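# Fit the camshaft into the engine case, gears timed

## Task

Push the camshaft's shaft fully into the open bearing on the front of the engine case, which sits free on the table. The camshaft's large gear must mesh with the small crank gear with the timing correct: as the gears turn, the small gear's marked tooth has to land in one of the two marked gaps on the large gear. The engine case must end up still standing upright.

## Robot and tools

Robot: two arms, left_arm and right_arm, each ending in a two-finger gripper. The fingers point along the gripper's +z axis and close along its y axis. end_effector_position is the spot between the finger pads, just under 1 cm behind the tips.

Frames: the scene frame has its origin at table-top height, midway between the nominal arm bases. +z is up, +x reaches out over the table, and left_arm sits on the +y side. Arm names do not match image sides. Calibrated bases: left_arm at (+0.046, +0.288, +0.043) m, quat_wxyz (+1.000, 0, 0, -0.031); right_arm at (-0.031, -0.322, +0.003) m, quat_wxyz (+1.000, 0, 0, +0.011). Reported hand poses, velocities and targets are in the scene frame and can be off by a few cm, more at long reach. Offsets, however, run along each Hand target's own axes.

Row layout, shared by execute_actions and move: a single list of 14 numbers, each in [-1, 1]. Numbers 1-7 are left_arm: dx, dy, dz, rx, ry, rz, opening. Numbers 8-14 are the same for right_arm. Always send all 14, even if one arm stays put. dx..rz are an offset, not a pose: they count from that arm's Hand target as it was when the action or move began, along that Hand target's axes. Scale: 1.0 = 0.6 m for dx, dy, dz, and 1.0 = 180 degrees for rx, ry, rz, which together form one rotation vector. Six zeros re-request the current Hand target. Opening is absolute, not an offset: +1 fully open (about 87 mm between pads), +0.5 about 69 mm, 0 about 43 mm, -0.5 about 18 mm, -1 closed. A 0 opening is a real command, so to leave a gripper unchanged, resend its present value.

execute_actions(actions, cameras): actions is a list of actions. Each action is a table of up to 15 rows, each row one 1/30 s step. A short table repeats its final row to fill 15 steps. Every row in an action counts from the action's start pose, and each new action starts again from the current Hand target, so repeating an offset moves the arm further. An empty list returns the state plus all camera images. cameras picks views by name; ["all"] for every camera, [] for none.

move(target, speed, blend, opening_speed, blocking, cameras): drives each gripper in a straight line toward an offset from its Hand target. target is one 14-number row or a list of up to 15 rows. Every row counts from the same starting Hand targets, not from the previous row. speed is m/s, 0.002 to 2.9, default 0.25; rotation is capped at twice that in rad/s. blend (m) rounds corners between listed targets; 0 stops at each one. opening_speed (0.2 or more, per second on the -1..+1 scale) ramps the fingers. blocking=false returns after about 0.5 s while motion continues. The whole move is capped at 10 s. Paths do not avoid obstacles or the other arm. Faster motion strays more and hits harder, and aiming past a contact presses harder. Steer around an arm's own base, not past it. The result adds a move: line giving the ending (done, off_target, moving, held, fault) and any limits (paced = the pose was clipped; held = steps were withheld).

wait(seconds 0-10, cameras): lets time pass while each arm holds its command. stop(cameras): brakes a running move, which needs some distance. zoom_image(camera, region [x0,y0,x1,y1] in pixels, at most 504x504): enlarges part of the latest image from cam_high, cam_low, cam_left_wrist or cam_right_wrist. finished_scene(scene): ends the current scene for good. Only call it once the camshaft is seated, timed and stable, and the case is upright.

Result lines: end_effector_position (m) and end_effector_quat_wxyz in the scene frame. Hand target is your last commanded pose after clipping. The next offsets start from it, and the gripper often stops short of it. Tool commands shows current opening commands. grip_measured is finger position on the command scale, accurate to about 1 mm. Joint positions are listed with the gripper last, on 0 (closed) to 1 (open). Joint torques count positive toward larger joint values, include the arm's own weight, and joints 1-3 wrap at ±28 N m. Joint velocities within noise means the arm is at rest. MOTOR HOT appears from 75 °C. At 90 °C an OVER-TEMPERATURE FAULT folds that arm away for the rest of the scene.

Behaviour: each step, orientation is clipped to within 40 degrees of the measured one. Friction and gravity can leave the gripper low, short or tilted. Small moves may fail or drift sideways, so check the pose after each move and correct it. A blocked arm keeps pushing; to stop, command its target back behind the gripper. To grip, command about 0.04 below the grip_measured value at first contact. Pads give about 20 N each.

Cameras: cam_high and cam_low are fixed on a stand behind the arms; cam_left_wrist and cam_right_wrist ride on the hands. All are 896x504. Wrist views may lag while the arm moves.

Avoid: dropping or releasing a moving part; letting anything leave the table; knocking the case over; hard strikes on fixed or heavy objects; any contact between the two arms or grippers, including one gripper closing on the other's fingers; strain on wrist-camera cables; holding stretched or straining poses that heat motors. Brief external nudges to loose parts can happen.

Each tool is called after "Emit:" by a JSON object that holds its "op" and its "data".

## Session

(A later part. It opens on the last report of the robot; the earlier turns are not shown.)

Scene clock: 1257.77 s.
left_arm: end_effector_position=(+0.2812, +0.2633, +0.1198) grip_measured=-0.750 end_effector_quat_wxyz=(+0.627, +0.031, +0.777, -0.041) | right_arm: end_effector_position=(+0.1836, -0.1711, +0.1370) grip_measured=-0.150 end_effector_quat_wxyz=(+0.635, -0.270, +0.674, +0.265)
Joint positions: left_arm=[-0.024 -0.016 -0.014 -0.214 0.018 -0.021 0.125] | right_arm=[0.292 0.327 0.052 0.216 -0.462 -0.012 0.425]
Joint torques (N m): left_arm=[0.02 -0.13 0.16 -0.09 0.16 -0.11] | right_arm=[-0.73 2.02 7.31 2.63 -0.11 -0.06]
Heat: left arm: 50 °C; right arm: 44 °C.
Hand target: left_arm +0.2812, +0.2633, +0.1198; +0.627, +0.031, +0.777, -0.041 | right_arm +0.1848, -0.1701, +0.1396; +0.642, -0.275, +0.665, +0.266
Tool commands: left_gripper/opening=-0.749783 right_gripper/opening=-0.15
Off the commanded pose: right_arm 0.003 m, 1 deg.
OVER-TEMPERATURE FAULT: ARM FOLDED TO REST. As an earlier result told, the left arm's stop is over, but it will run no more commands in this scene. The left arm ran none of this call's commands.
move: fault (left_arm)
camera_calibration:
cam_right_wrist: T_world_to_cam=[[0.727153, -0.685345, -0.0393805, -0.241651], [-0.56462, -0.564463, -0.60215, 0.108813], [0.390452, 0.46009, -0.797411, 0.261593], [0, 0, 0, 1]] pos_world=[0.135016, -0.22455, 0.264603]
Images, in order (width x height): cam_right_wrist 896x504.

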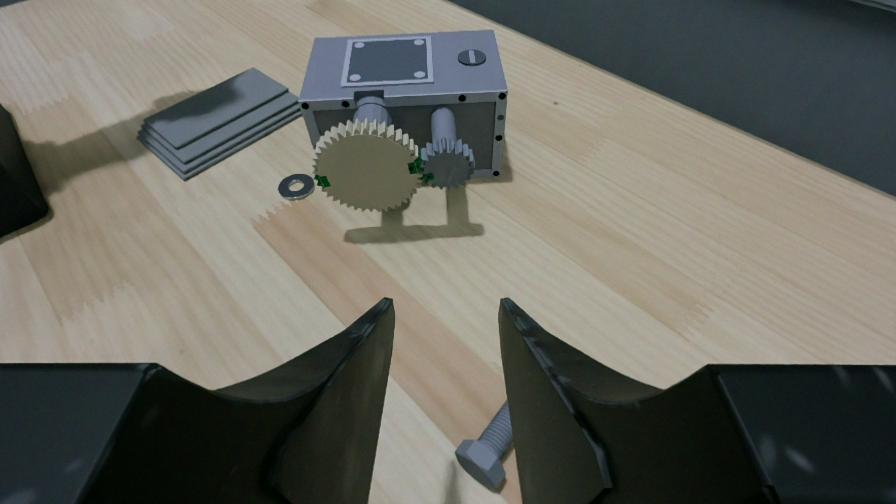

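Emit:
{"op": "move", "data": {"target": [[0,0,0,0,0,0,-0.75,-0.13,0.02,0.04,0.1,0.09,0.09,-0.15],[0,0,0,0,0,0,-0.75,-0.1,0.09,0.22,0.36,0.32,0.31,-0.15],[0,0,0,0,0,0,-0.75,-0.0013,0.1088,0.2658,0.3874,0.3434,0.3363,-0.15]], "speed": 0.25, "blend": [0.04,0.02,0], "cameras": ["cam_right_wrist"]}}

Scene clock: 1313.23 s.
left_arm: end_effector_position=(+0.2812, +0.2633, +0.1198) grip_measured=-0.750 end_effector_quat_wxyz=(+0.627, +0.031, +0.777, -0.041) | right_arm: end_effector_position=(+0.2486, -0.0134, +0.1227) grip_measured=-0.150 end_effector_quat_wxyz=(+0.080, +0.344, +0.934, -0.047)
Joint positions: left_arm=[-0.024 -0.016 -0.014 -0.214 0.018 -0.021 0.125] | right_arm=[0.794 2.207 2.158 -1.546 0.185 1.522 0.425]
Joint torques (N m): left_arm=[0.29 -0.29 0.21 -0.11 0.17 -0.1] | right_arm=[-0.69 -9.25 9.16 0.22 0.1 0.14]
Motor temperatures (°C): left_arm=[22 46 29 24 22 22 24] | right_arm=[23 26 43 44 23 24 23]
Heat: left arm: 46 °C; right arm: 44 °C.
Hand target: left_arm +0.2812, +0.2633, +0.1198; +0.627, +0.031, +0.777, -0.041 | right_arm +0.2514, -0.0112, +0.1350; +0.081, +0.353, +0.932, -0.031
Tool commands: left_gripper/opening=-0.749783 right_gripper/opening=-0.15
Off the commanded pose: right_arm 0.013 m, 2 deg.
OVER-TEMPERATURE FAULT: ARM FOLDED TO REST. As an earlier result told, the left arm's stop is over, but it will run no more commands in this scene. The left arm ran none of this call's commands.
move: fault (left_arm), off_target (right_arm)
camera_calibration:
cam_right_wrist: T_world_to_cam=[[-0.662189, -0.749238, -0.0121792, 0.159863], [-0.583587, 0.505452, 0.635567, 0.0929474], [-0.470035, 0.427973, -0.77195, 0.362538], [0, 0, 0, 1]] pos_world=[0.330508, -0.0823611, 0.222734]
Images, in order (width x height): cam_right_wrist 896x504.

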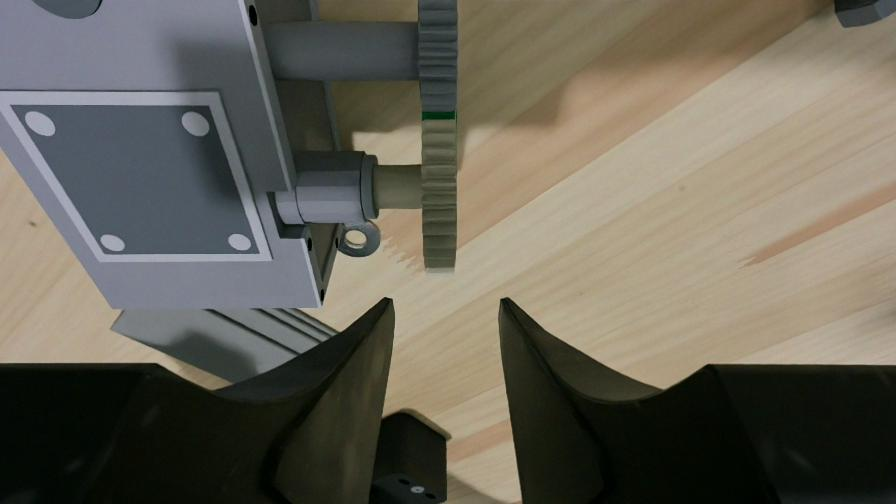

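Emit:
{"op": "move", "data": {"target": [0,0,0,0,0,0,-0.75,0.005,0.007,0.045,0,0,0,-0.15], "speed": 0.1, "cameras": ["cam_right_wrist"]}}

Scene clock: 1328.30 s.
left_arm: end_effector_position=(+0.2812, +0.2633, +0.1198) grip_measured=-0.750 end_effector_quat_wxyz=(+0.627, +0.031, +0.777, -0.041) | right_arm: end_effector_position=(+0.2517, -0.0119, +0.1038) grip_measured=-0.150 end_effector_quat_wxyz=(+0.080, +0.346, +0.934, -0.047)
Joint positions: left_arm=[-0.024 -0.016 -0.014 -0.214 0.018 -0.021 0.125] | right_arm=[0.79 2.207 2.082 -1.469 0.184 1.523 0.425]
Joint torques (N m): left_arm=[0.24 -0.2 0.23 -0.07 0.15 -0.07] | right_arm=[-0.72 -9.37 5.96 0.59 0.11 0.09]
Heat: left arm: 46 °C; right arm: 45 °C.
Hand target: left_arm +0.2812, +0.2633, +0.1198; +0.627, +0.031, +0.777, -0.041 | right_arm +0.2555, -0.0092, +0.1079; +0.081, +0.353, +0.932, -0.031
Tool commands: left_gripper/opening=-0.749783 right_gripper/opening=-0.15
Off the commanded pose: right_arm 0.006 m, 2 deg.
OVER-TEMPERATURE FAULT: ARM FOLDED TO REST. As an earlier result told, the left arm's stop is over, but it will run no more commands in this scene. The left arm ran none of this call's commands.
move: fault (left_arm)
camera_calibration:
cam_right_wrist: T_world_to_cam=[[-0.665061, -0.746676, -0.0130324, 0.163503], [-0.581693, 0.50701, 0.636061, 0.105596], [-0.468324, 0.4306, -0.771528, 0.348359], [0, 0, 0, 1]] pos_world=[0.333308, -0.0814576, 0.203734]
Images, in order (width x height): cam_right_wrist 896x504.

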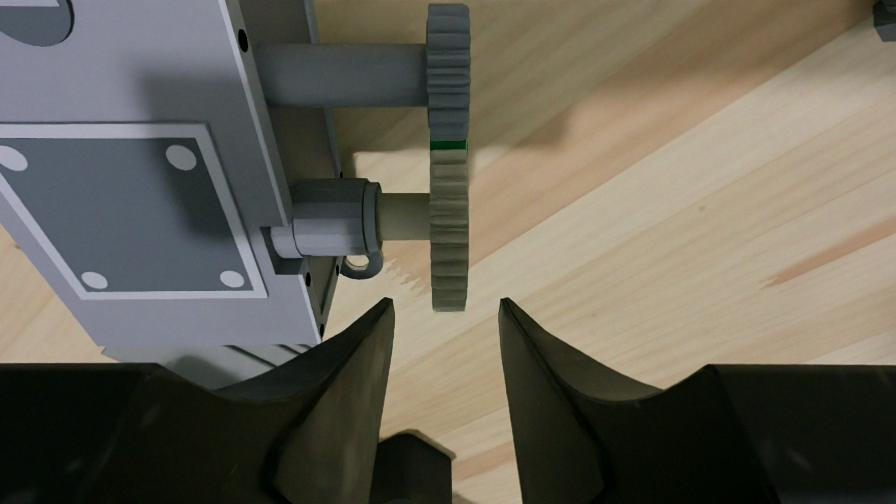

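Emit:
{"op": "move", "data": {"target": [0,0,0,0,0,0,-0.75,0,-0.001,0.04,0,0,0,-0.15], "speed": 0.08, "cameras": ["cam_right_wrist"]}}

Scene clock: 1340.27 s.
left_arm: end_effector_position=(+0.2812, +0.2633, +0.1198) grip_measured=-0.750 end_effector_quat_wxyz=(+0.627, +0.031, +0.777, -0.041) | right_arm: end_effector_position=(+0.2542, -0.0150, +0.0759) grip_measured=-0.150 end_effector_quat_wxyz=(+0.077, +0.350, +0.932, -0.051)
Joint positions: left_arm=[-0.024 -0.016 -0.014 -0.214 0.018 -0.021 0.125] | right_arm=[0.78 2.207 1.971 -1.367 0.182 1.523 0.425]
Joint torques (N m): left_arm=[0.16 -0.09 0.12 -0.06 0.13 -0.09] | right_arm=[-0.69 -10.33 5.89 0.56 0.12 -0.03]
Motor temperatures (°C): left_arm=[22 45 29 24 22 22 24] | right_arm=[23 30 43 39 23 24 23]
Heat: left arm: 45 °C; right arm: 43 °C.
Hand target: left_arm +0.2812, +0.2633, +0.1198; +0.627, +0.031, +0.777, -0.041 | right_arm +0.2581, -0.0125, +0.0842; +0.081, +0.353, +0.932, -0.031
Tool commands: left_gripper/opening=-0.749783 right_gripper/opening=-0.15
Off the commanded pose: right_arm 0.010 m, 2 deg.
OVER-TEMPERATURE FAULT: ARM FOLDED TO REST. As an earlier result told, the left arm's stop is over, but it will run no more commands in this scene. The left arm ran none of this call's commands.
move: fault (left_arm)
camera_calibration:
cam_right_wrist: T_world_to_cam=[[-0.672502, -0.740082, -0.0043481, 0.163882], [-0.572049, 0.516067, 0.637522, 0.123923], [-0.469575, 0.431222, -0.77042, 0.329473], [0, 0, 0, 1]] pos_world=[0.335813, -0.0847434, 0.175542]
Images, in order (width x height): cam_right_wrist 896x504.

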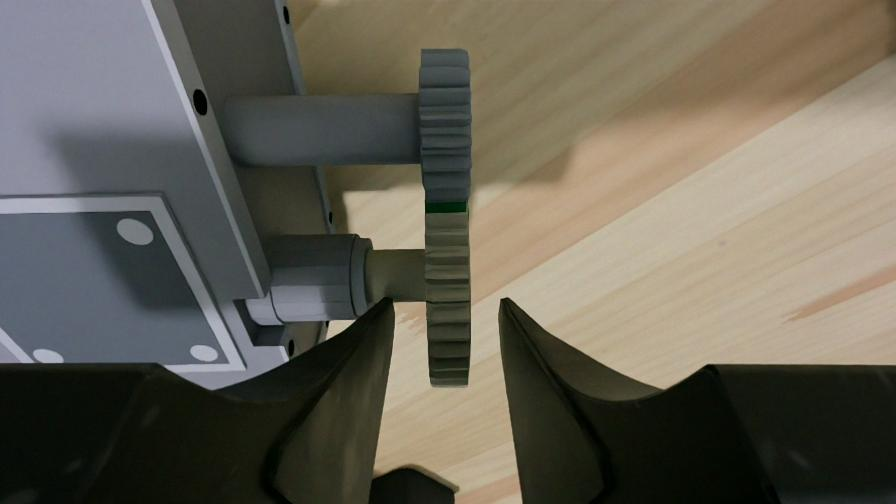

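Emit:
{"op": "move", "data": {"target": [[0,0,0,0,0,0,-0.75,0,0,0,0,0,0,-0.75],[0,0,0,0,0,0,-0.75,0,-0.03,0,0,0,0,-0.75]], "speed": 0.05, "opening_speed": 0.5, "cameras": ["cam_right_wrist"]}}

Emit:
{"op": "zoom_image", "data": {"camera": "cam_right_wrist", "region": [240, 20, 520, 320]}}

Scene clock: 1349.73 s.
left_arm: end_effector_position=(+0.2812, +0.2633, +0.1198) grip_measured=-0.750 end_effector_quat_wxyz=(+0.627, +0.031, +0.777, -0.041) | right_arm: end_effector_position=(+0.2520, -0.0168, +0.0748) grip_measured=-0.624 end_effector_quat_wxyz=(+0.086, +0.351, +0.932, -0.027)
Joint positions: left_arm=[-0.024 -0.016 -0.014 -0.214 0.018 -0.021 0.125] | right_arm=[0.78 2.136 1.855 -1.27 0.18 1.519 0.188]
Joint torques (N m): left_arm=[0.08 -0.32 0.35 -0.07 0.13 -0.13] | right_arm=[-0.87 -10.7 5 0.14 0.14 0]
Heat: left arm: 45 °C; right arm: 42 °C.
Hand target: left_arm +0.2812, +0.2633, +0.1198; +0.627, +0.031, +0.777, -0.041 | right_arm +0.2462, -0.0259, +0.0843; +0.081, +0.353, +0.932, -0.031
Tool commands: left_gripper/opening=-0.749783 right_gripper/opening=-0.75
Off the commanded pose: right_arm 0.014 m, 1 deg.
OVER-TEMPERATURE FAULT: ARM FOLDED TO REST. As an earlier result told, the left arm's stop is over, but it will run no more commands in this scene. The left arm ran none of this call's commands.
move: fault (left_arm), off_target (right_arm)
camera_calibration:
cam_right_wrist: T_world_to_cam=[[-0.668726, -0.741488, -0.0547801, 0.163928], [-0.595415, 0.489946, 0.636737, 0.129742], [-0.445293, 0.458419, -0.769133, 0.32275], [0, 0, 0, 1]] pos_world=[0.330592, -0.089971, 0.174606]
Images, in order (width x height): cam_right_wrist 896x504.

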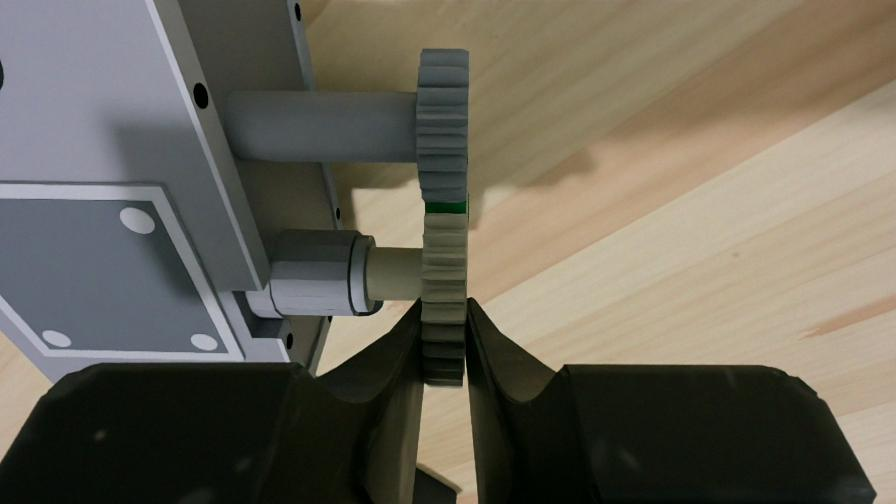

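Scaled by 1.680 from the camera's 896x504 image, which has a finer 1280x720 frame.

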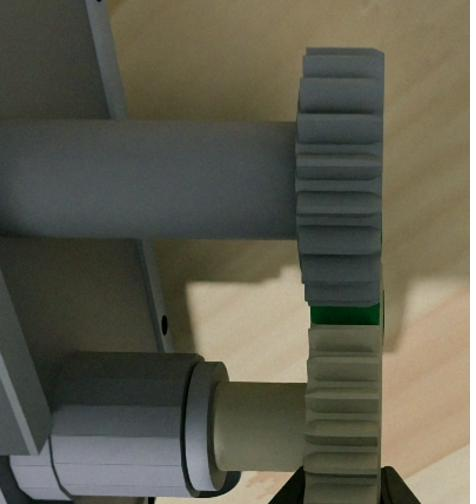

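Emit:
{"op": "move", "data": {"target": [0,0,0,0,0,0,-0.75,0,-0.03,0,0,0,0,-0.75], "speed": 0.05, "cameras": ["cam_right_wrist"]}}

Emit:
{"op": "zoom_image", "data": {"camera": "cam_right_wrist", "region": [240, 20, 520, 320]}}

Scene clock: 1367.63 s.
left_arm: end_effector_position=(+0.2812, +0.2633, +0.1198) grip_measured=-0.750 end_effector_quat_wxyz=(+0.627, +0.031, +0.777, -0.041) | right_arm: end_effector_position=(+0.2495, -0.0200, +0.0722) grip_measured=-0.624 end_effector_quat_wxyz=(+0.094, +0.353, +0.931, -0.007)
Joint positions: left_arm=[-0.024 -0.016 -0.014 -0.214 0.018 -0.021 0.125] | right_arm=[0.778 2.072 1.745 -1.181 0.179 1.519 0.188]
Joint torques (N m): left_arm=[0.02 -0.18 0.24 -0.08 0.16 -0.09] | right_arm=[-0.87 -11.1 5.15 -0.36 0.16 -0.03]
Motor temperatures (°C): left_arm=[22 44 29 23 22 22 24] | right_arm=[23 36 42 37 23 24 24]
Heat: left arm: 44 °C; right arm: 42 °C.
Hand target: left_arm +0.2812, +0.2633, +0.1198; +0.627, +0.031, +0.777, -0.041 | right_arm +0.2342, -0.0394, +0.0843; +0.081, +0.353, +0.932, -0.031
Tool commands: left_gripper/opening=-0.749783 right_gripper/opening=-0.75
Off the commanded pose: right_arm 0.027 m, 3 deg.
OVER-TEMPERATURE FAULT: ARM FOLDED TO REST. As an earlier result told, the left arm's stop is over, but it will run no more commands in this scene. The left arm ran none of this call's commands.
move: fault (left_arm), off_target (right_arm)
camera_calibration:
cam_right_wrist: T_world_to_cam=[[-0.667597, -0.73803, -0.0981113, 0.162587], [-0.613237, 0.470351, 0.634595, 0.135771], [-0.422203, 0.483819, -0.766592, 0.31566], [0, 0, 0, 1]] pos_world=[0.325075, -0.0965884, 0.171774]
Images, in order (width x height): cam_right_wrist 896x504.

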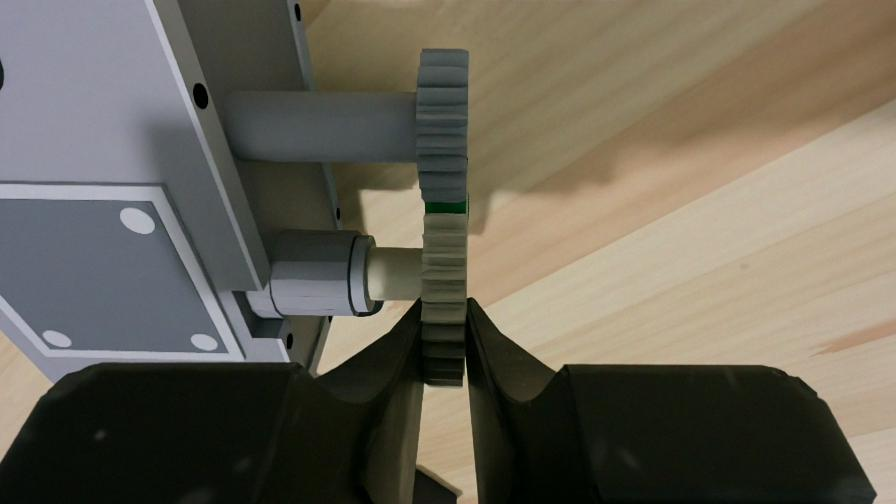

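Scaled by 1.680 from the camera's 896x504 image, which has a finer 1280x720 frame.

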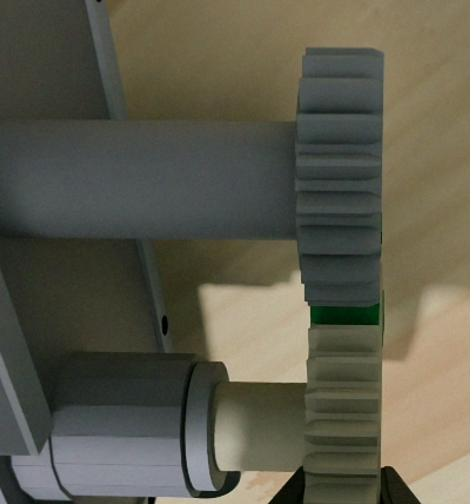

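Emit:
{"op": "move", "data": {"target": [[0,0,0,0,0,0,-0.75,0,0.056,0,0,0,0,-0.75],[0,0,0,0,0,0,-0.75,0,0.03,0,0.02,0.015,0,-0.75],[0,0,0,0,0,0,-0.75,0,0.015,0,0.025,-0.015,0,-0.75],[0,0,0,0,0,0,-0.75,0,0.005,0,0.03,0.015,0,-0.75],[0,0,0,0,0,0,-0.75,0,-0.005,0,0.03,-0.01,0,-0.75]], "speed": 0.05, "blend": [0,0.002,0.002,0.002,0], "cameras": ["cam_right_wrist","cam_low"]}}

Emit:
{"op": "zoom_image", "data": {"camera": "cam_low", "region": [320, 190, 460, 310]}}

Scene clock: 1392.37 s.
left_arm: end_effector_position=(+0.2812, +0.2633, +0.1198) grip_measured=-0.750 end_effector_quat_wxyz=(+0.627, +0.031, +0.777, -0.041) | right_arm: end_effector_position=(+0.2513, -0.0180, +0.0750) grip_measured=-0.626 end_effector_quat_wxyz=(+0.084, +0.354, +0.931, -0.037)
Joint positions: left_arm=[-0.024 -0.016 -0.014 -0.214 0.018 -0.021 0.125] | right_arm=[0.781 2.152 1.88 -1.301 0.183 1.528 0.187]
Joint torques (N m): left_arm=[0.18 -0.13 0.28 -0.09 0.13 -0.05] | right_arm=[0.17 -10.81 4.53 -0.72 0.49 0.22]
Heat: left arm: 43 °C; right arm: 41 °C.
Hand target: left_arm +0.2812, +0.2633, +0.1198; +0.627, +0.031, +0.777, -0.041 | right_arm +0.2322, -0.0416, +0.0842; +0.079, +0.356, +0.928, -0.081
Tool commands: left_gripper/opening=-0.749783 right_gripper/opening=-0.75
Off the commanded pose: right_arm 0.032 m, 5 deg.
OVER-TEMPERATURE FAULT: ARM FOLDED TO REST. As an earlier result told, the left arm's stop is over, but it will run no more commands in this scene. The left arm ran none of this call's commands.
move: fault (left_arm), off_target (right_arm)
camera_calibration:
cam_right_wrist: T_world_to_cam=[[-0.675923, -0.736139, -0.0350382, 0.162878], [-0.58355, 0.505567, 0.635509, 0.127199], [-0.450109, 0.450002, -0.771298, 0.32432], [0, 0, 0, 1]] pos_world=[0.3303, -0.0903511, 0.175018]
Images, in order (width x height): cam_low 896x504, cam_right_wrist 896x504.

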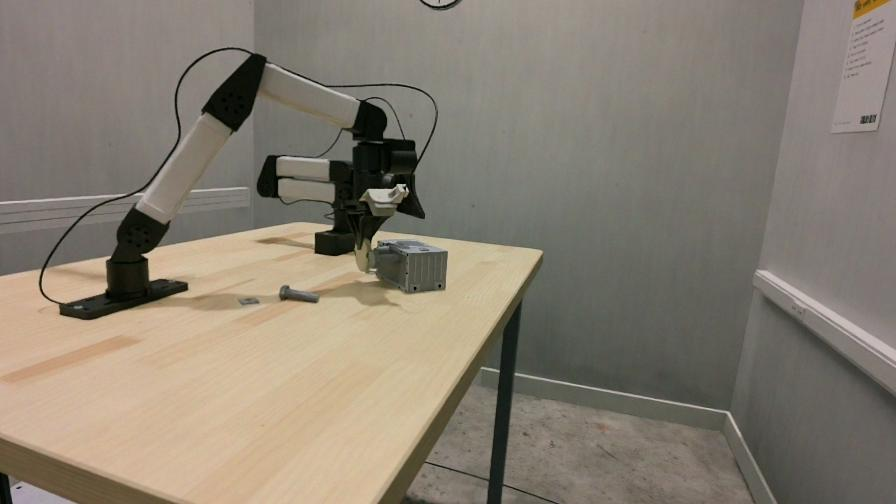

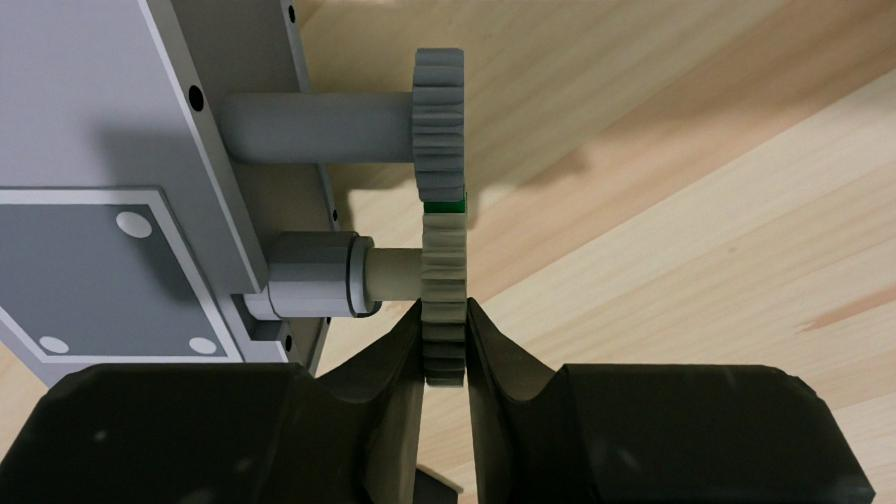

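Scaled by 3.600 from the camera's 896x504 image, which has a finer 1280x720 frame.

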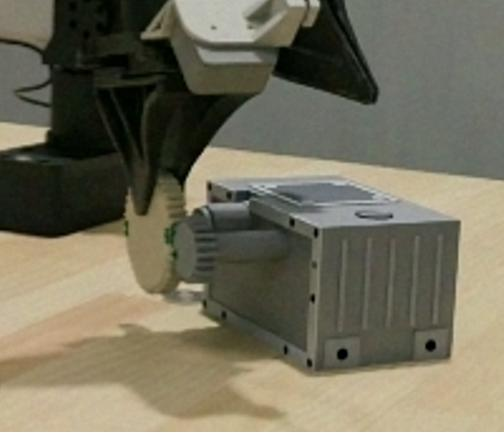

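Emit:
{"op": "move", "data": {"target": [[0,0,0,0,0,0,-0.75,0,-0.01,0,0,0.05,0,-0.75],[0,0,0,0,0,0,-0.75,0,-0.02,0,0,-0.03,0,-0.75],[0,0,0,0,0,0,-0.75,0,-0.03,0,0,0.05,0,-0.75],[0,0,0,0,0,0,-0.75,0,-0.035,0,0,-0.03,0,-0.75],[0,0,0,0,0,0,-0.75,0,-0.04,0,0,0.05,0,-0.75],[0,0,0,0,0,0,-0.75,0,-0.045,0,0,0.0,0,-0.75]], "speed": 0.1, "blend": [0.002,0.002,0.002,0.002,0.002,0], "cameras": ["cam_right_wrist","cam_low"]}}

Emit:
{"op": "zoom_image", "data": {"camera": "cam_low", "region": [320, 190, 460, 310]}}

Scene clock: 1417.20 s.
left_arm: end_effector_position=(+0.2812, +0.2633, +0.1198) grip_measured=-0.750 end_effector_quat_wxyz=(+0.627, +0.031, +0.777, -0.041) | right_arm: end_effector_position=(+0.2464, -0.0197, +0.0724) grip_measured=-0.610 end_effector_quat_wxyz=(+0.087, +0.359, +0.929, -0.003)
Joint positions: left_arm=[-0.024 -0.016 -0.014 -0.214 0.018 -0.021 0.125] | right_arm=[0.777 2.062 1.73 -1.176 0.163 1.53 0.195]
Joint torques (N m): left_arm=[0.06 -0.21 0.29 -0.09 0.14 -0.04] | right_arm=[0.32 -11.6 4.85 -1.47 0.68 0.14]
Heat: left arm: 42 °C; right arm: 40 °C.
Hand target: left_arm +0.2812, +0.2633, +0.1198; +0.627, +0.031, +0.777, -0.041 | right_arm +0.2141, -0.0614, +0.0868; +0.079, +0.356, +0.928, -0.081
Tool commands: left_gripper/opening=-0.749783 right_gripper/opening=-0.75
Off the commanded pose: right_arm 0.055 m, 9 deg.
OVER-TEMPERATURE FAULT: ARM FOLDED TO REST. As an earlier result told, the left arm's stop is over, but it will run no more commands in this scene. The left arm ran none of this call's commands.
move: fault (left_arm), off_target (right_arm)
camera_calibration:
cam_right_wrist: T_world_to_cam=[[-0.676678, -0.729342, -0.100833, 0.163418], [-0.601444, 0.468554, 0.647087, 0.129747], [-0.424702, 0.498515, -0.755719, 0.31449], [0, 0, 0, 1]] pos_world=[0.322181, -0.0983837, 0.170186]
Images, in order (width x height): cam_low 896x504, cam_right_wrist 896x504.

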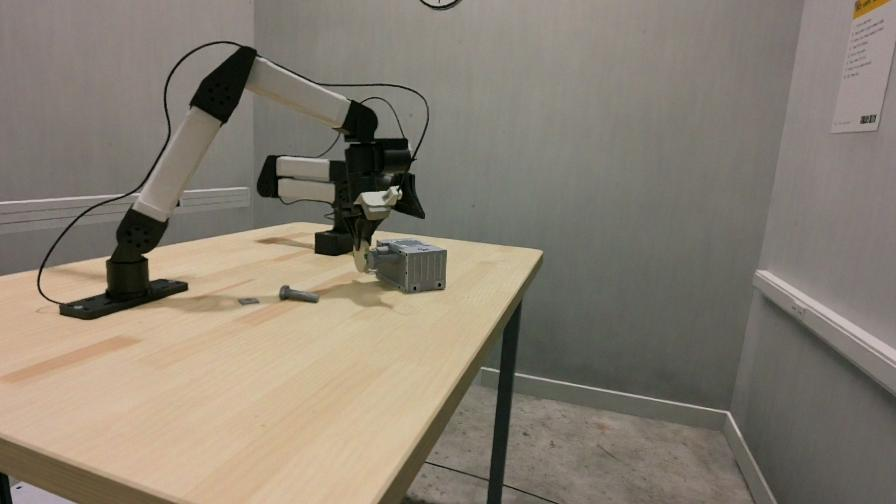

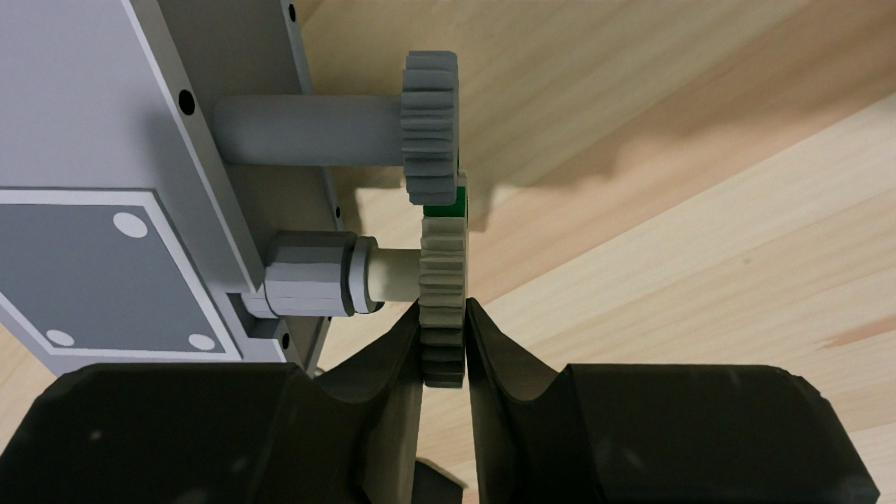

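Scaled by 3.600 from the camera's 896x504 image, which has a finer 1280x720 frame.

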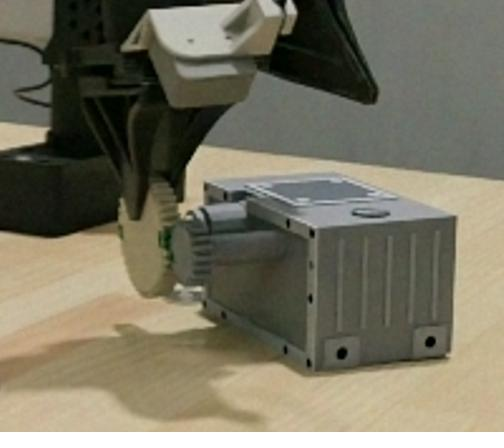

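Emit:
{"op": "move", "data": {"target": [[0,0,0,0,0,0,-0.75,0,-0.01,0.01,0.02,-0.05,0,-0.75],[0,0,0,0,0,0,-0.75,0,-0.015,0.01,0.03,0.02,0,-0.75],[0,0,0,0,0,0,-0.75,0,-0.02,0.01,0.03,-0.05,0,-0.75],[0,0,0,0,0,0,-0.75,0,-0.025,0.01,0.03,0.02,0,-0.75],[0,0,0,0,0,0,-0.75,0,-0.03,0.01,0.03,-0.05,0,-0.75],[0,0,0,0,0,0,-0.75,0,-0.03,0.01,0.03,0,0,-0.75]], "speed": 0.1, "blend": [0.002,0.002,0.002,0.002,0.002,0], "cameras": ["cam_right_wrist","cam_low"]}}

Emit:
{"op": "zoom_image", "data": {"camera": "cam_right_wrist", "region": [240, 20, 520, 320]}}

Scene clock: 1434.13 s.
left_arm: end_effector_position=(+0.2812, +0.2633, +0.1198) grip_measured=-0.750 end_effector_quat_wxyz=(+0.627, +0.031, +0.777, -0.041) | right_arm: end_effector_position=(+0.2051, -0.0737, +0.0759) grip_measured=-0.626 end_effector_quat_wxyz=(+0.067, +0.360, +0.922, -0.128)
Joint positions: left_arm=[-0.024 -0.016 -0.014 -0.214 0.018 -0.021 0.125] | right_arm=[0.784 2.04 1.696 -1.415 0.222 1.571 0.187]
Joint torques (N m): left_arm=[0.16 0.02 0.38 -0.06 0.15 -0.12] | right_arm=[-0.57 -8.65 6.15 -0.17 0.11 -0.06]
Motor temperatures (°C): left_arm=[22 41 28 23 22 22 23] | right_arm=[23 41 40 36 23 24 24]
Heat: left arm: 41 °C; right arm: 41 °C.
Hand target: left_arm +0.2812, +0.2633, +0.1198; +0.627, +0.031, +0.777, -0.041 | right_arm +0.2025, -0.0758, +0.0827; +0.062, +0.359, +0.923, -0.124
Tool commands: left_gripper/opening=-0.749783 right_gripper/opening=-0.75
Off the commanded pose: right_arm 0.008 m, 1 deg.
OVER-TEMPERATURE FAULT: ARM FOLDED TO REST. As an earlier result told, the left arm's stop is over, but it will run no more commands in this scene. The left arm ran none of this call's commands.
move: fault (left_arm)
camera_calibration:
cam_right_wrist: T_world_to_cam=[[-0.695417, -0.704382, 0.142271, 0.0836048], [-0.506861, 0.621139, 0.597727, 0.123544], [-0.509398, 0.343558, -0.788975, 0.334915], [0, 0, 0, 1]] pos_world=[0.291365, -0.132911, 0.178499]
Images, in order (width x height): cam_low 896x504, cam_right_wrist 896x504.

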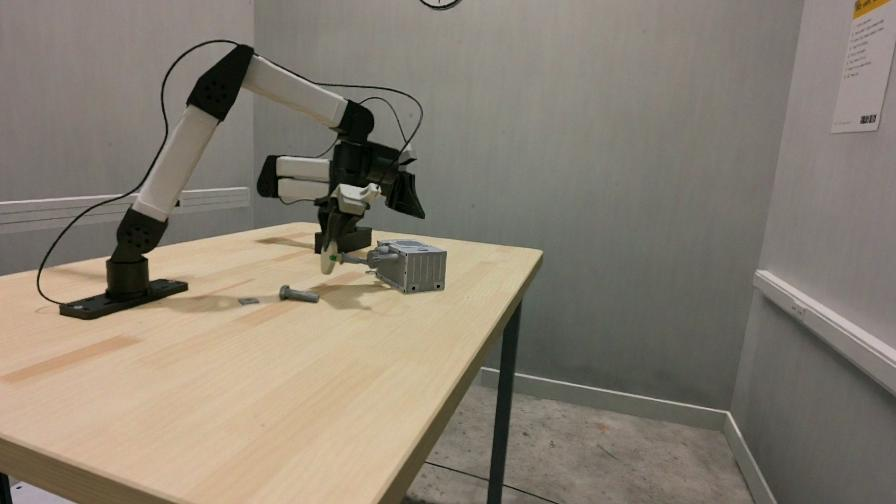

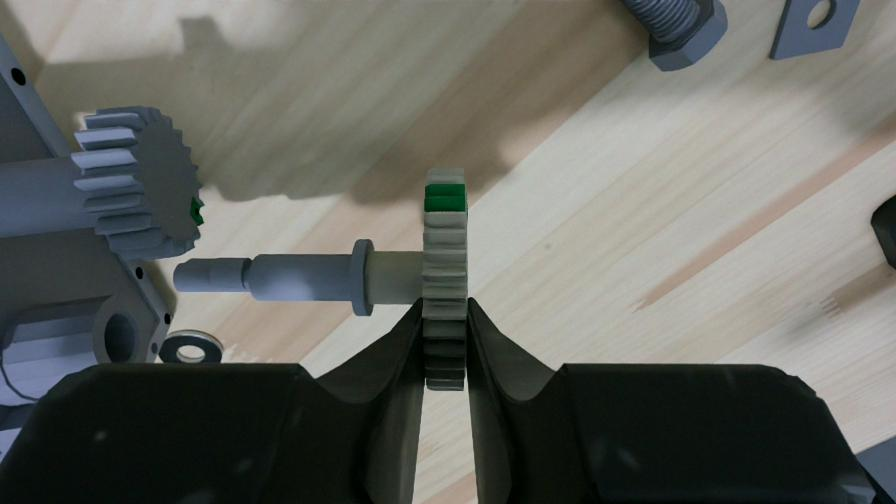

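Scaled by 1.680 from the camera's 896x504 image, which has a finer 1280x720 frame.

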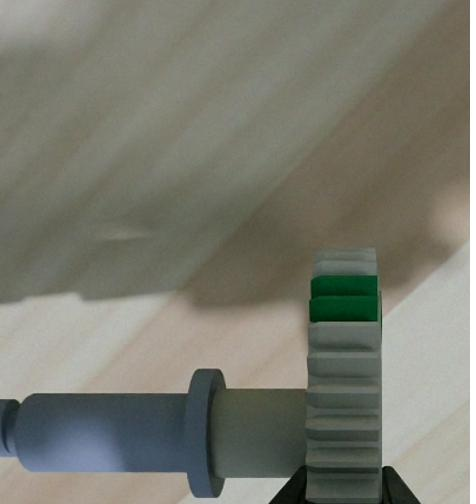

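Emit:
{"op": "zoom_image", "data": {"camera": "cam_right_wrist", "region": [50, 90, 230, 270]}}

Emit:
{"op": "zoom_image", "data": {"camera": "cam_low", "region": [300, 200, 460, 310]}}

Emit:
{"op": "zoom_image", "data": {"camera": "cam_right_wrist", "region": [0, 80, 480, 400]}}

Scaled by 2.800 from the camera's 896x504 image, which has a finer 1280x720 frame.

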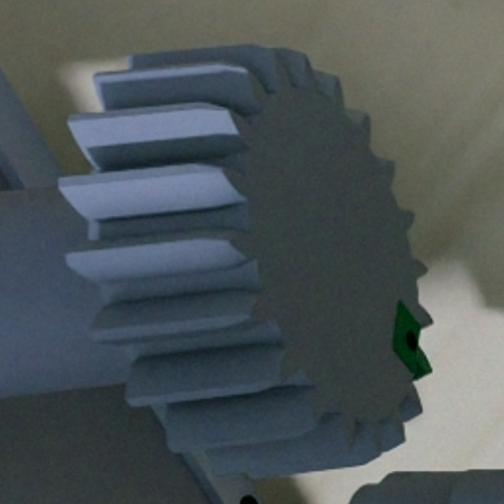

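Scaled by 3.150 from the camera's 896x504 image, which has a finer 1280x720 frame.

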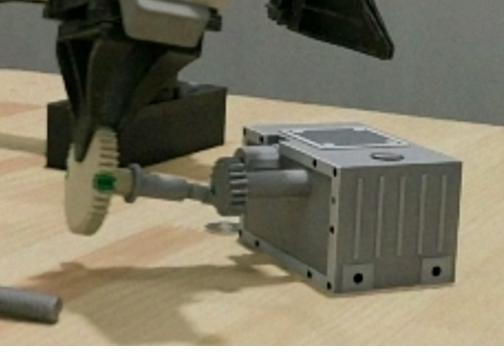

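Scaled by 1.050 from the camera's 896x504 image, which has a finer 1280x720 frame.

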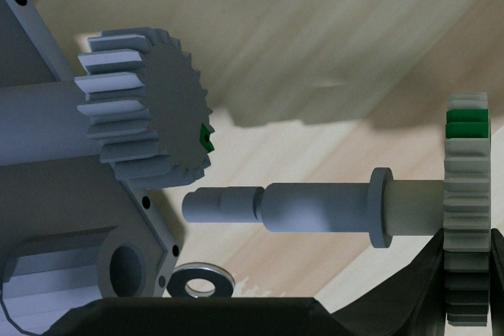

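Emit:
{"op": "move", "data": {"target": [0,0,0,0,0,0,-0.75,-0.0103,-0.028,0.007,-0.0599,0.1036,-0.0121,-0.75], "speed": 0.12, "cameras": ["cam_right_wrist","cam_high"]}}

Emit:
{"op": "zoom_image", "data": {"camera": "cam_right_wrist", "region": [0, 80, 480, 400]}}

Emit:
{"op": "zoom_image", "data": {"camera": "cam_high", "region": [420, 180, 540, 300]}}

Scene clock: 1476.73 s.
left_arm: end_effector_position=(+0.2812, +0.2633, +0.1198) grip_measured=-0.750 end_effector_quat_wxyz=(+0.627, +0.031, +0.777, -0.041) | right_arm: end_effector_position=(+0.1918, -0.0987, +0.0708) grip_measured=-0.626 end_effector_quat_wxyz=(-0.065, +0.353, +0.933, -0.010)
Joint positions: left_arm=[-0.024 -0.016 -0.014 -0.214 0.018 -0.021 0.125] | right_arm=[0.585 1.865 1.404 -1.2 -0.095 1.325 0.187]
Joint torques (N m): left_arm=[0.06 -0.13 0.25 -0.08 0.18 -0.09] | right_arm=[-0.55 -9.24 6.23 0.46 -0.18 -0.09]
Heat: left arm: 40 °C; right arm: 39 °C.
Hand target: left_arm +0.2812, +0.2633, +0.1198; +0.627, +0.031, +0.777, -0.041 | right_arm +0.1958, -0.0930, +0.0829; -0.057, +0.350, +0.935, +0.021
Tool commands: left_gripper/opening=-0.749783 right_gripper/opening=-0.75
Off the commanded pose: right_arm 0.014 m, 4 deg.
OVER-TEMPERATURE FAULT: ARM FOLDED TO REST. As an earlier result told, the left arm's stop is over, but it will run no more commands in this scene. The left arm ran none of this call's commands.
move: fault (left_arm), off_target (right_arm)
camera_calibration:
cam_right_wrist: T_world_to_cam=[[-0.679269, -0.733411, 0.0265061, 0.0597615], [-0.390806, 0.392054, 0.832805, 0.0738609], [-0.62118, 0.55534, -0.552931, 0.358407], [0, 0, 0, 1]] pos_world=[0.292095, -0.184165, 0.135078]
Images, in order (width x height): cam_high 896x504, cam_right_wrist 896x504.

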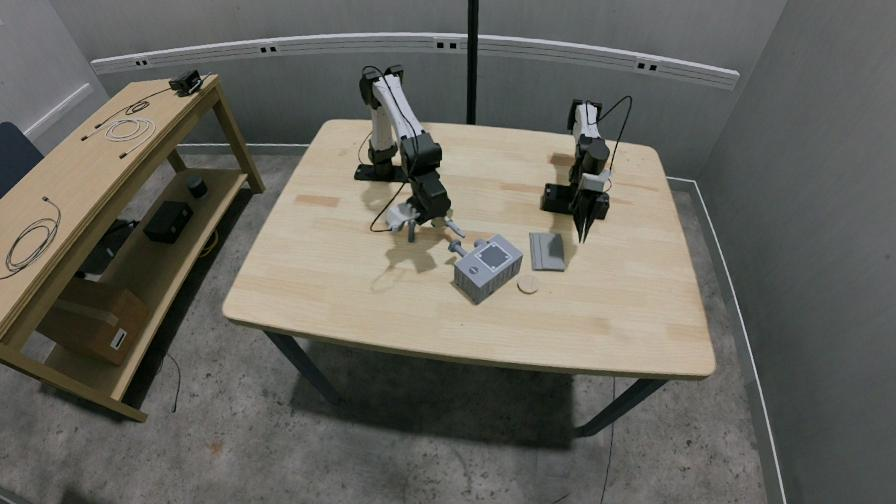

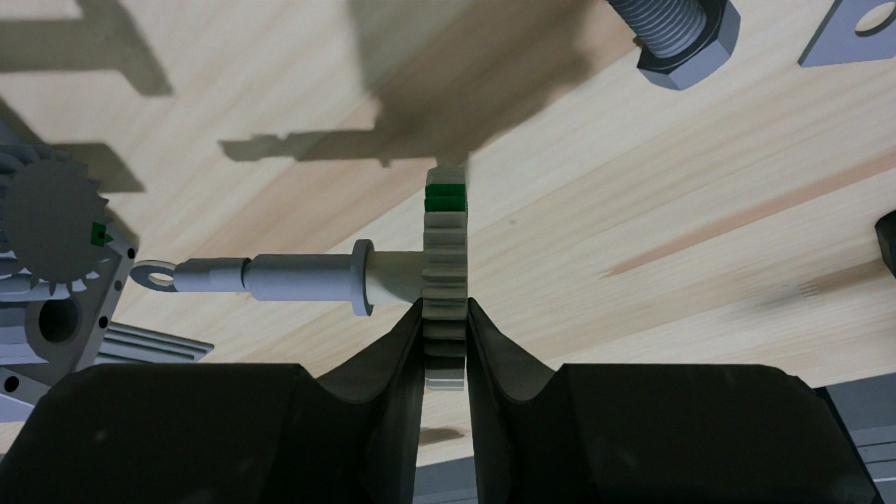

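Scaled by 1.050 from the camera's 896x504 image, which has a finer 1280x720 frame.

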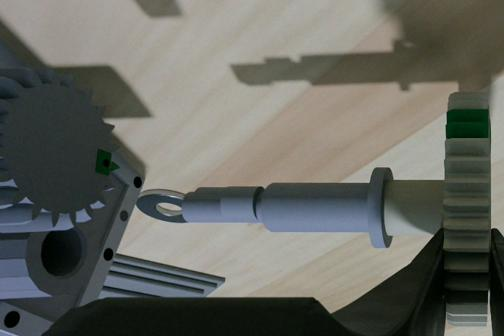

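Scaled by 4.200 from the camera's 896x504 image, which has a finer 1280x720 frame.

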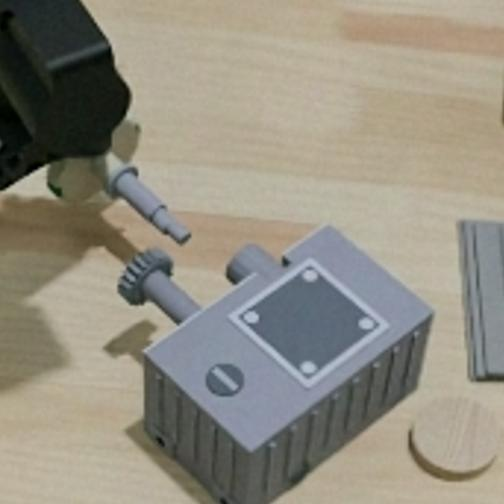

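Emit:
{"op": "move", "data": {"target": [0,0,0,0,0,0,-0.75,0.001,0.018,-0.0075,-0.02,0,0,-0.75], "speed": 0.1, "cameras": ["cam_right_wrist"]}}

Emit:
{"op": "zoom_image", "data": {"camera": "cam_right_wrist", "region": [0, 120, 320, 370]}}

Scene clock: 1491.63 s.
left_arm: end_effector_position=(+0.2812, +0.2633, +0.1198) grip_measured=-0.750 end_effector_quat_wxyz=(+0.627, +0.031, +0.777, -0.041) | right_arm: end_effector_position=(+0.1980, -0.0912, +0.0747) grip_measured=-0.626 end_effector_quat_wxyz=(-0.055, +0.352, +0.934, +0.018)
Joint positions: left_arm=[-0.024 -0.016 -0.014 -0.214 0.018 -0.021 0.125] | right_arm=[0.585 1.844 1.394 -1.155 -0.11 1.325 0.187]
Joint torques (N m): left_arm=[0.28 -0.25 0.17 -0.11 0.08 -0.07] | right_arm=[-0.57 -9.16 6.37 0.63 -0.18 0]
Heat: left arm: 39 °C; right arm: 39 °C.
Hand target: left_arm +0.2812, +0.2633, +0.1198; +0.627, +0.031, +0.777, -0.041 | right_arm +0.2028, -0.0848, +0.0874; -0.046, +0.352, +0.934, +0.051
Tool commands: left_gripper/opening=-0.749783 right_gripper/opening=-0.75
Off the commanded pose: right_arm 0.015 m, 4 deg.
OVER-TEMPERATURE FAULT: ARM FOLDED TO REST. As an earlier result told, the left arm's stop is over, but it will run no more commands in this scene. The left arm ran none of this call's commands.
move: fault (left_arm), off_target (right_arm)
camera_calibration:
cam_right_wrist: T_world_to_cam=[[-0.679577, -0.732852, -0.0332175, 0.0739816], [-0.422693, 0.354154, 0.83421, 0.072803], [-0.599588, 0.58095, -0.550446, 0.3581], [0, 0, 0, 1]] pos_world=[0.295762, -0.179604, 0.138839]
Images, in order (width x height): cam_right_wrist 896x504.

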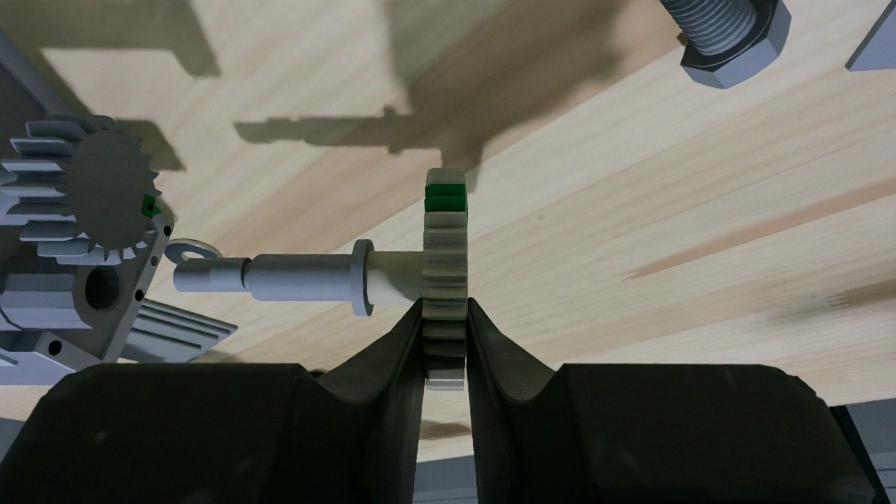

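Scaled by 1.575 from the camera's 896x504 image, which has a finer 1280x720 frame.

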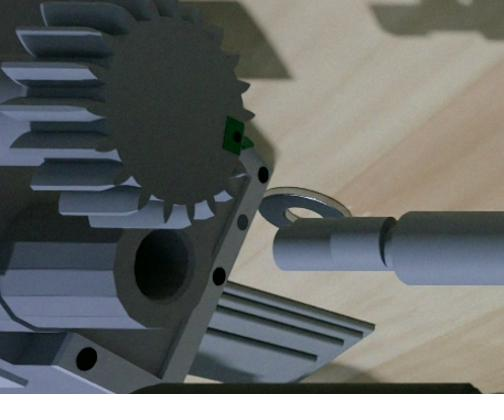

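Emit:
{"op": "move", "data": {"target": [0,0,0,0,0,0,-0.75,0,0.02,-0.008,0,0,0,-0.75], "speed": 0.06, "cameras": ["cam_right_wrist","cam_high"]}}

Emit:
{"op": "zoom_image", "data": {"camera": "cam_right_wrist", "region": [0, 120, 320, 370]}}

Emit:
{"op": "zoom_image", "data": {"camera": "cam_high", "region": [430, 200, 530, 300]}}

Scene clock: 1502.73 s.
left_arm: end_effector_position=(+0.2812, +0.2633, +0.1198) grip_measured=-0.750 end_effector_quat_wxyz=(+0.627, +0.031, +0.777, -0.041) | right_arm: end_effector_position=(+0.2066, -0.0850, +0.0831) grip_measured=-0.626 end_effector_quat_wxyz=(-0.045, +0.351, +0.935, +0.033)
Joint positions: left_arm=[-0.024 -0.016 -0.014 -0.214 0.018 -0.021 0.125] | right_arm=[0.585 1.844 1.43 -1.154 -0.111 1.325 0.187]
Joint torques (N m): left_arm=[0.21 -0.2 0.39 -0.05 0.17 -0.12] | right_arm=[-0.05 -6.15 9.81 0.36 -0.18 0.08]
Heat: left arm: 39 °C; right arm: 40 °C.
Hand target: left_arm +0.2812, +0.2633, +0.1198; +0.627, +0.031, +0.777, -0.041 | right_arm +0.2110, -0.0764, +0.0930; -0.046, +0.352, +0.934, +0.051
Tool commands: left_gripper/opening=-0.749783 right_gripper/opening=-0.75
Off the commanded pose: right_arm 0.014 m, 2 deg.
OVER-TEMPERATURE FAULT: ARM FOLDED TO REST. As an earlier result told, the left arm's stop is over, but it will run no more commands in this scene. The left arm ran none of this call's commands.
move: fault (left_arm), off_target (right_arm)
camera_calibration:
cam_right_wrist: T_world_to_cam=[[-0.678053, -0.731797, -0.0686871, 0.0873147], [-0.447076, 0.336449, 0.82881, 0.0711941], [-0.583411, 0.592685, -0.555299, 0.36236], [0, 0, 0, 1]] pos_world=[0.302437, -0.174822, 0.148209]
Images, in order (width x height): cam_high 896x504, cam_right_wrist 896x504.

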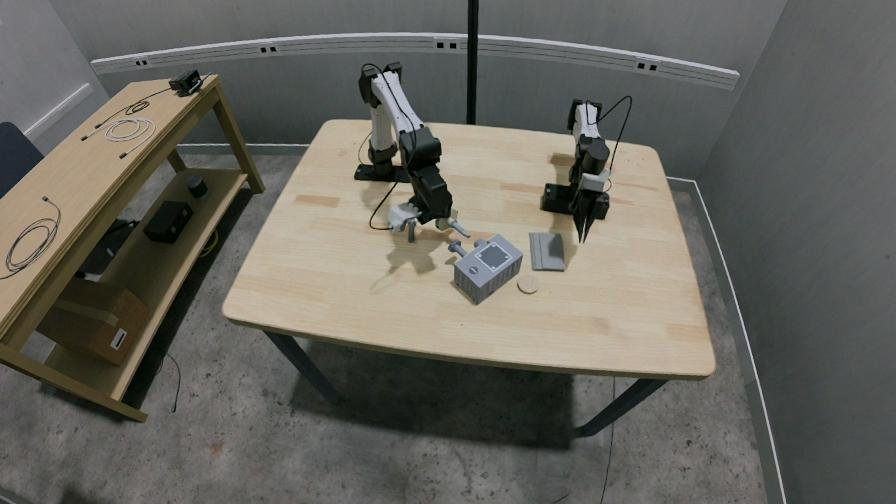

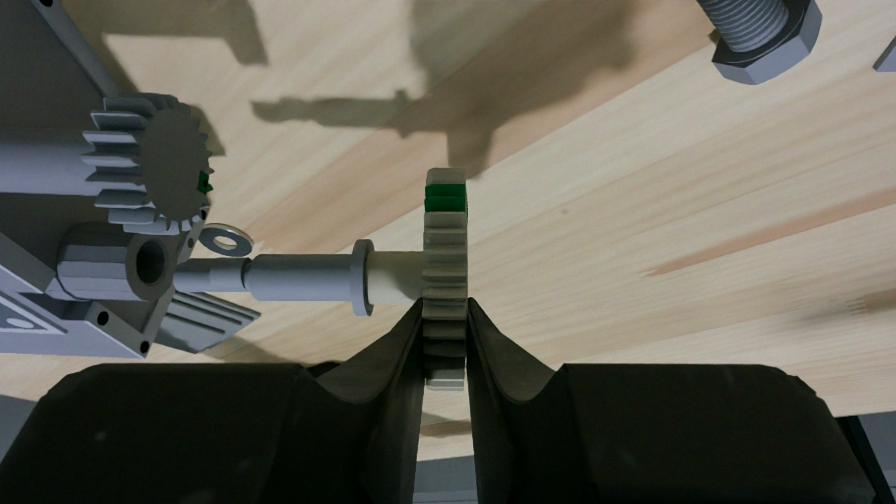

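Scaled by 1.575 from the camera's 896x504 image, which has a finer 1280x720 frame.

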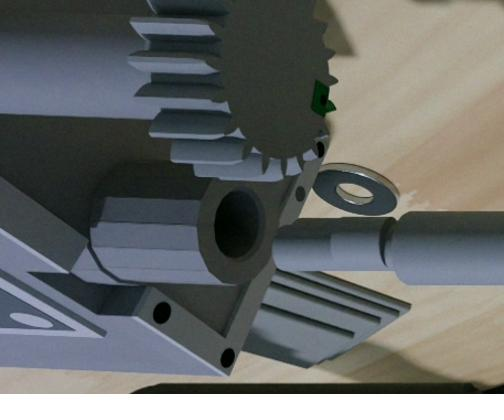

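Scaled by 5.040 from the camera's 896x504 image, which has a finer 1280x720 frame.

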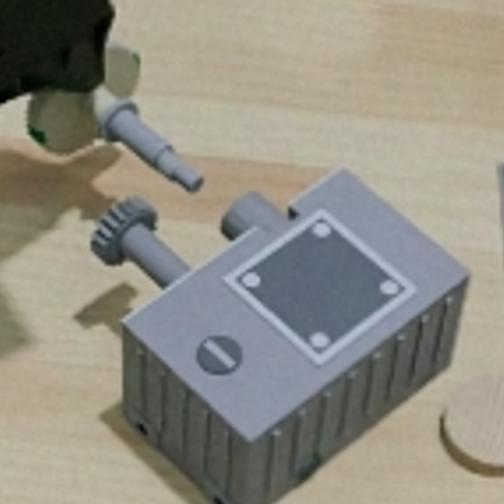

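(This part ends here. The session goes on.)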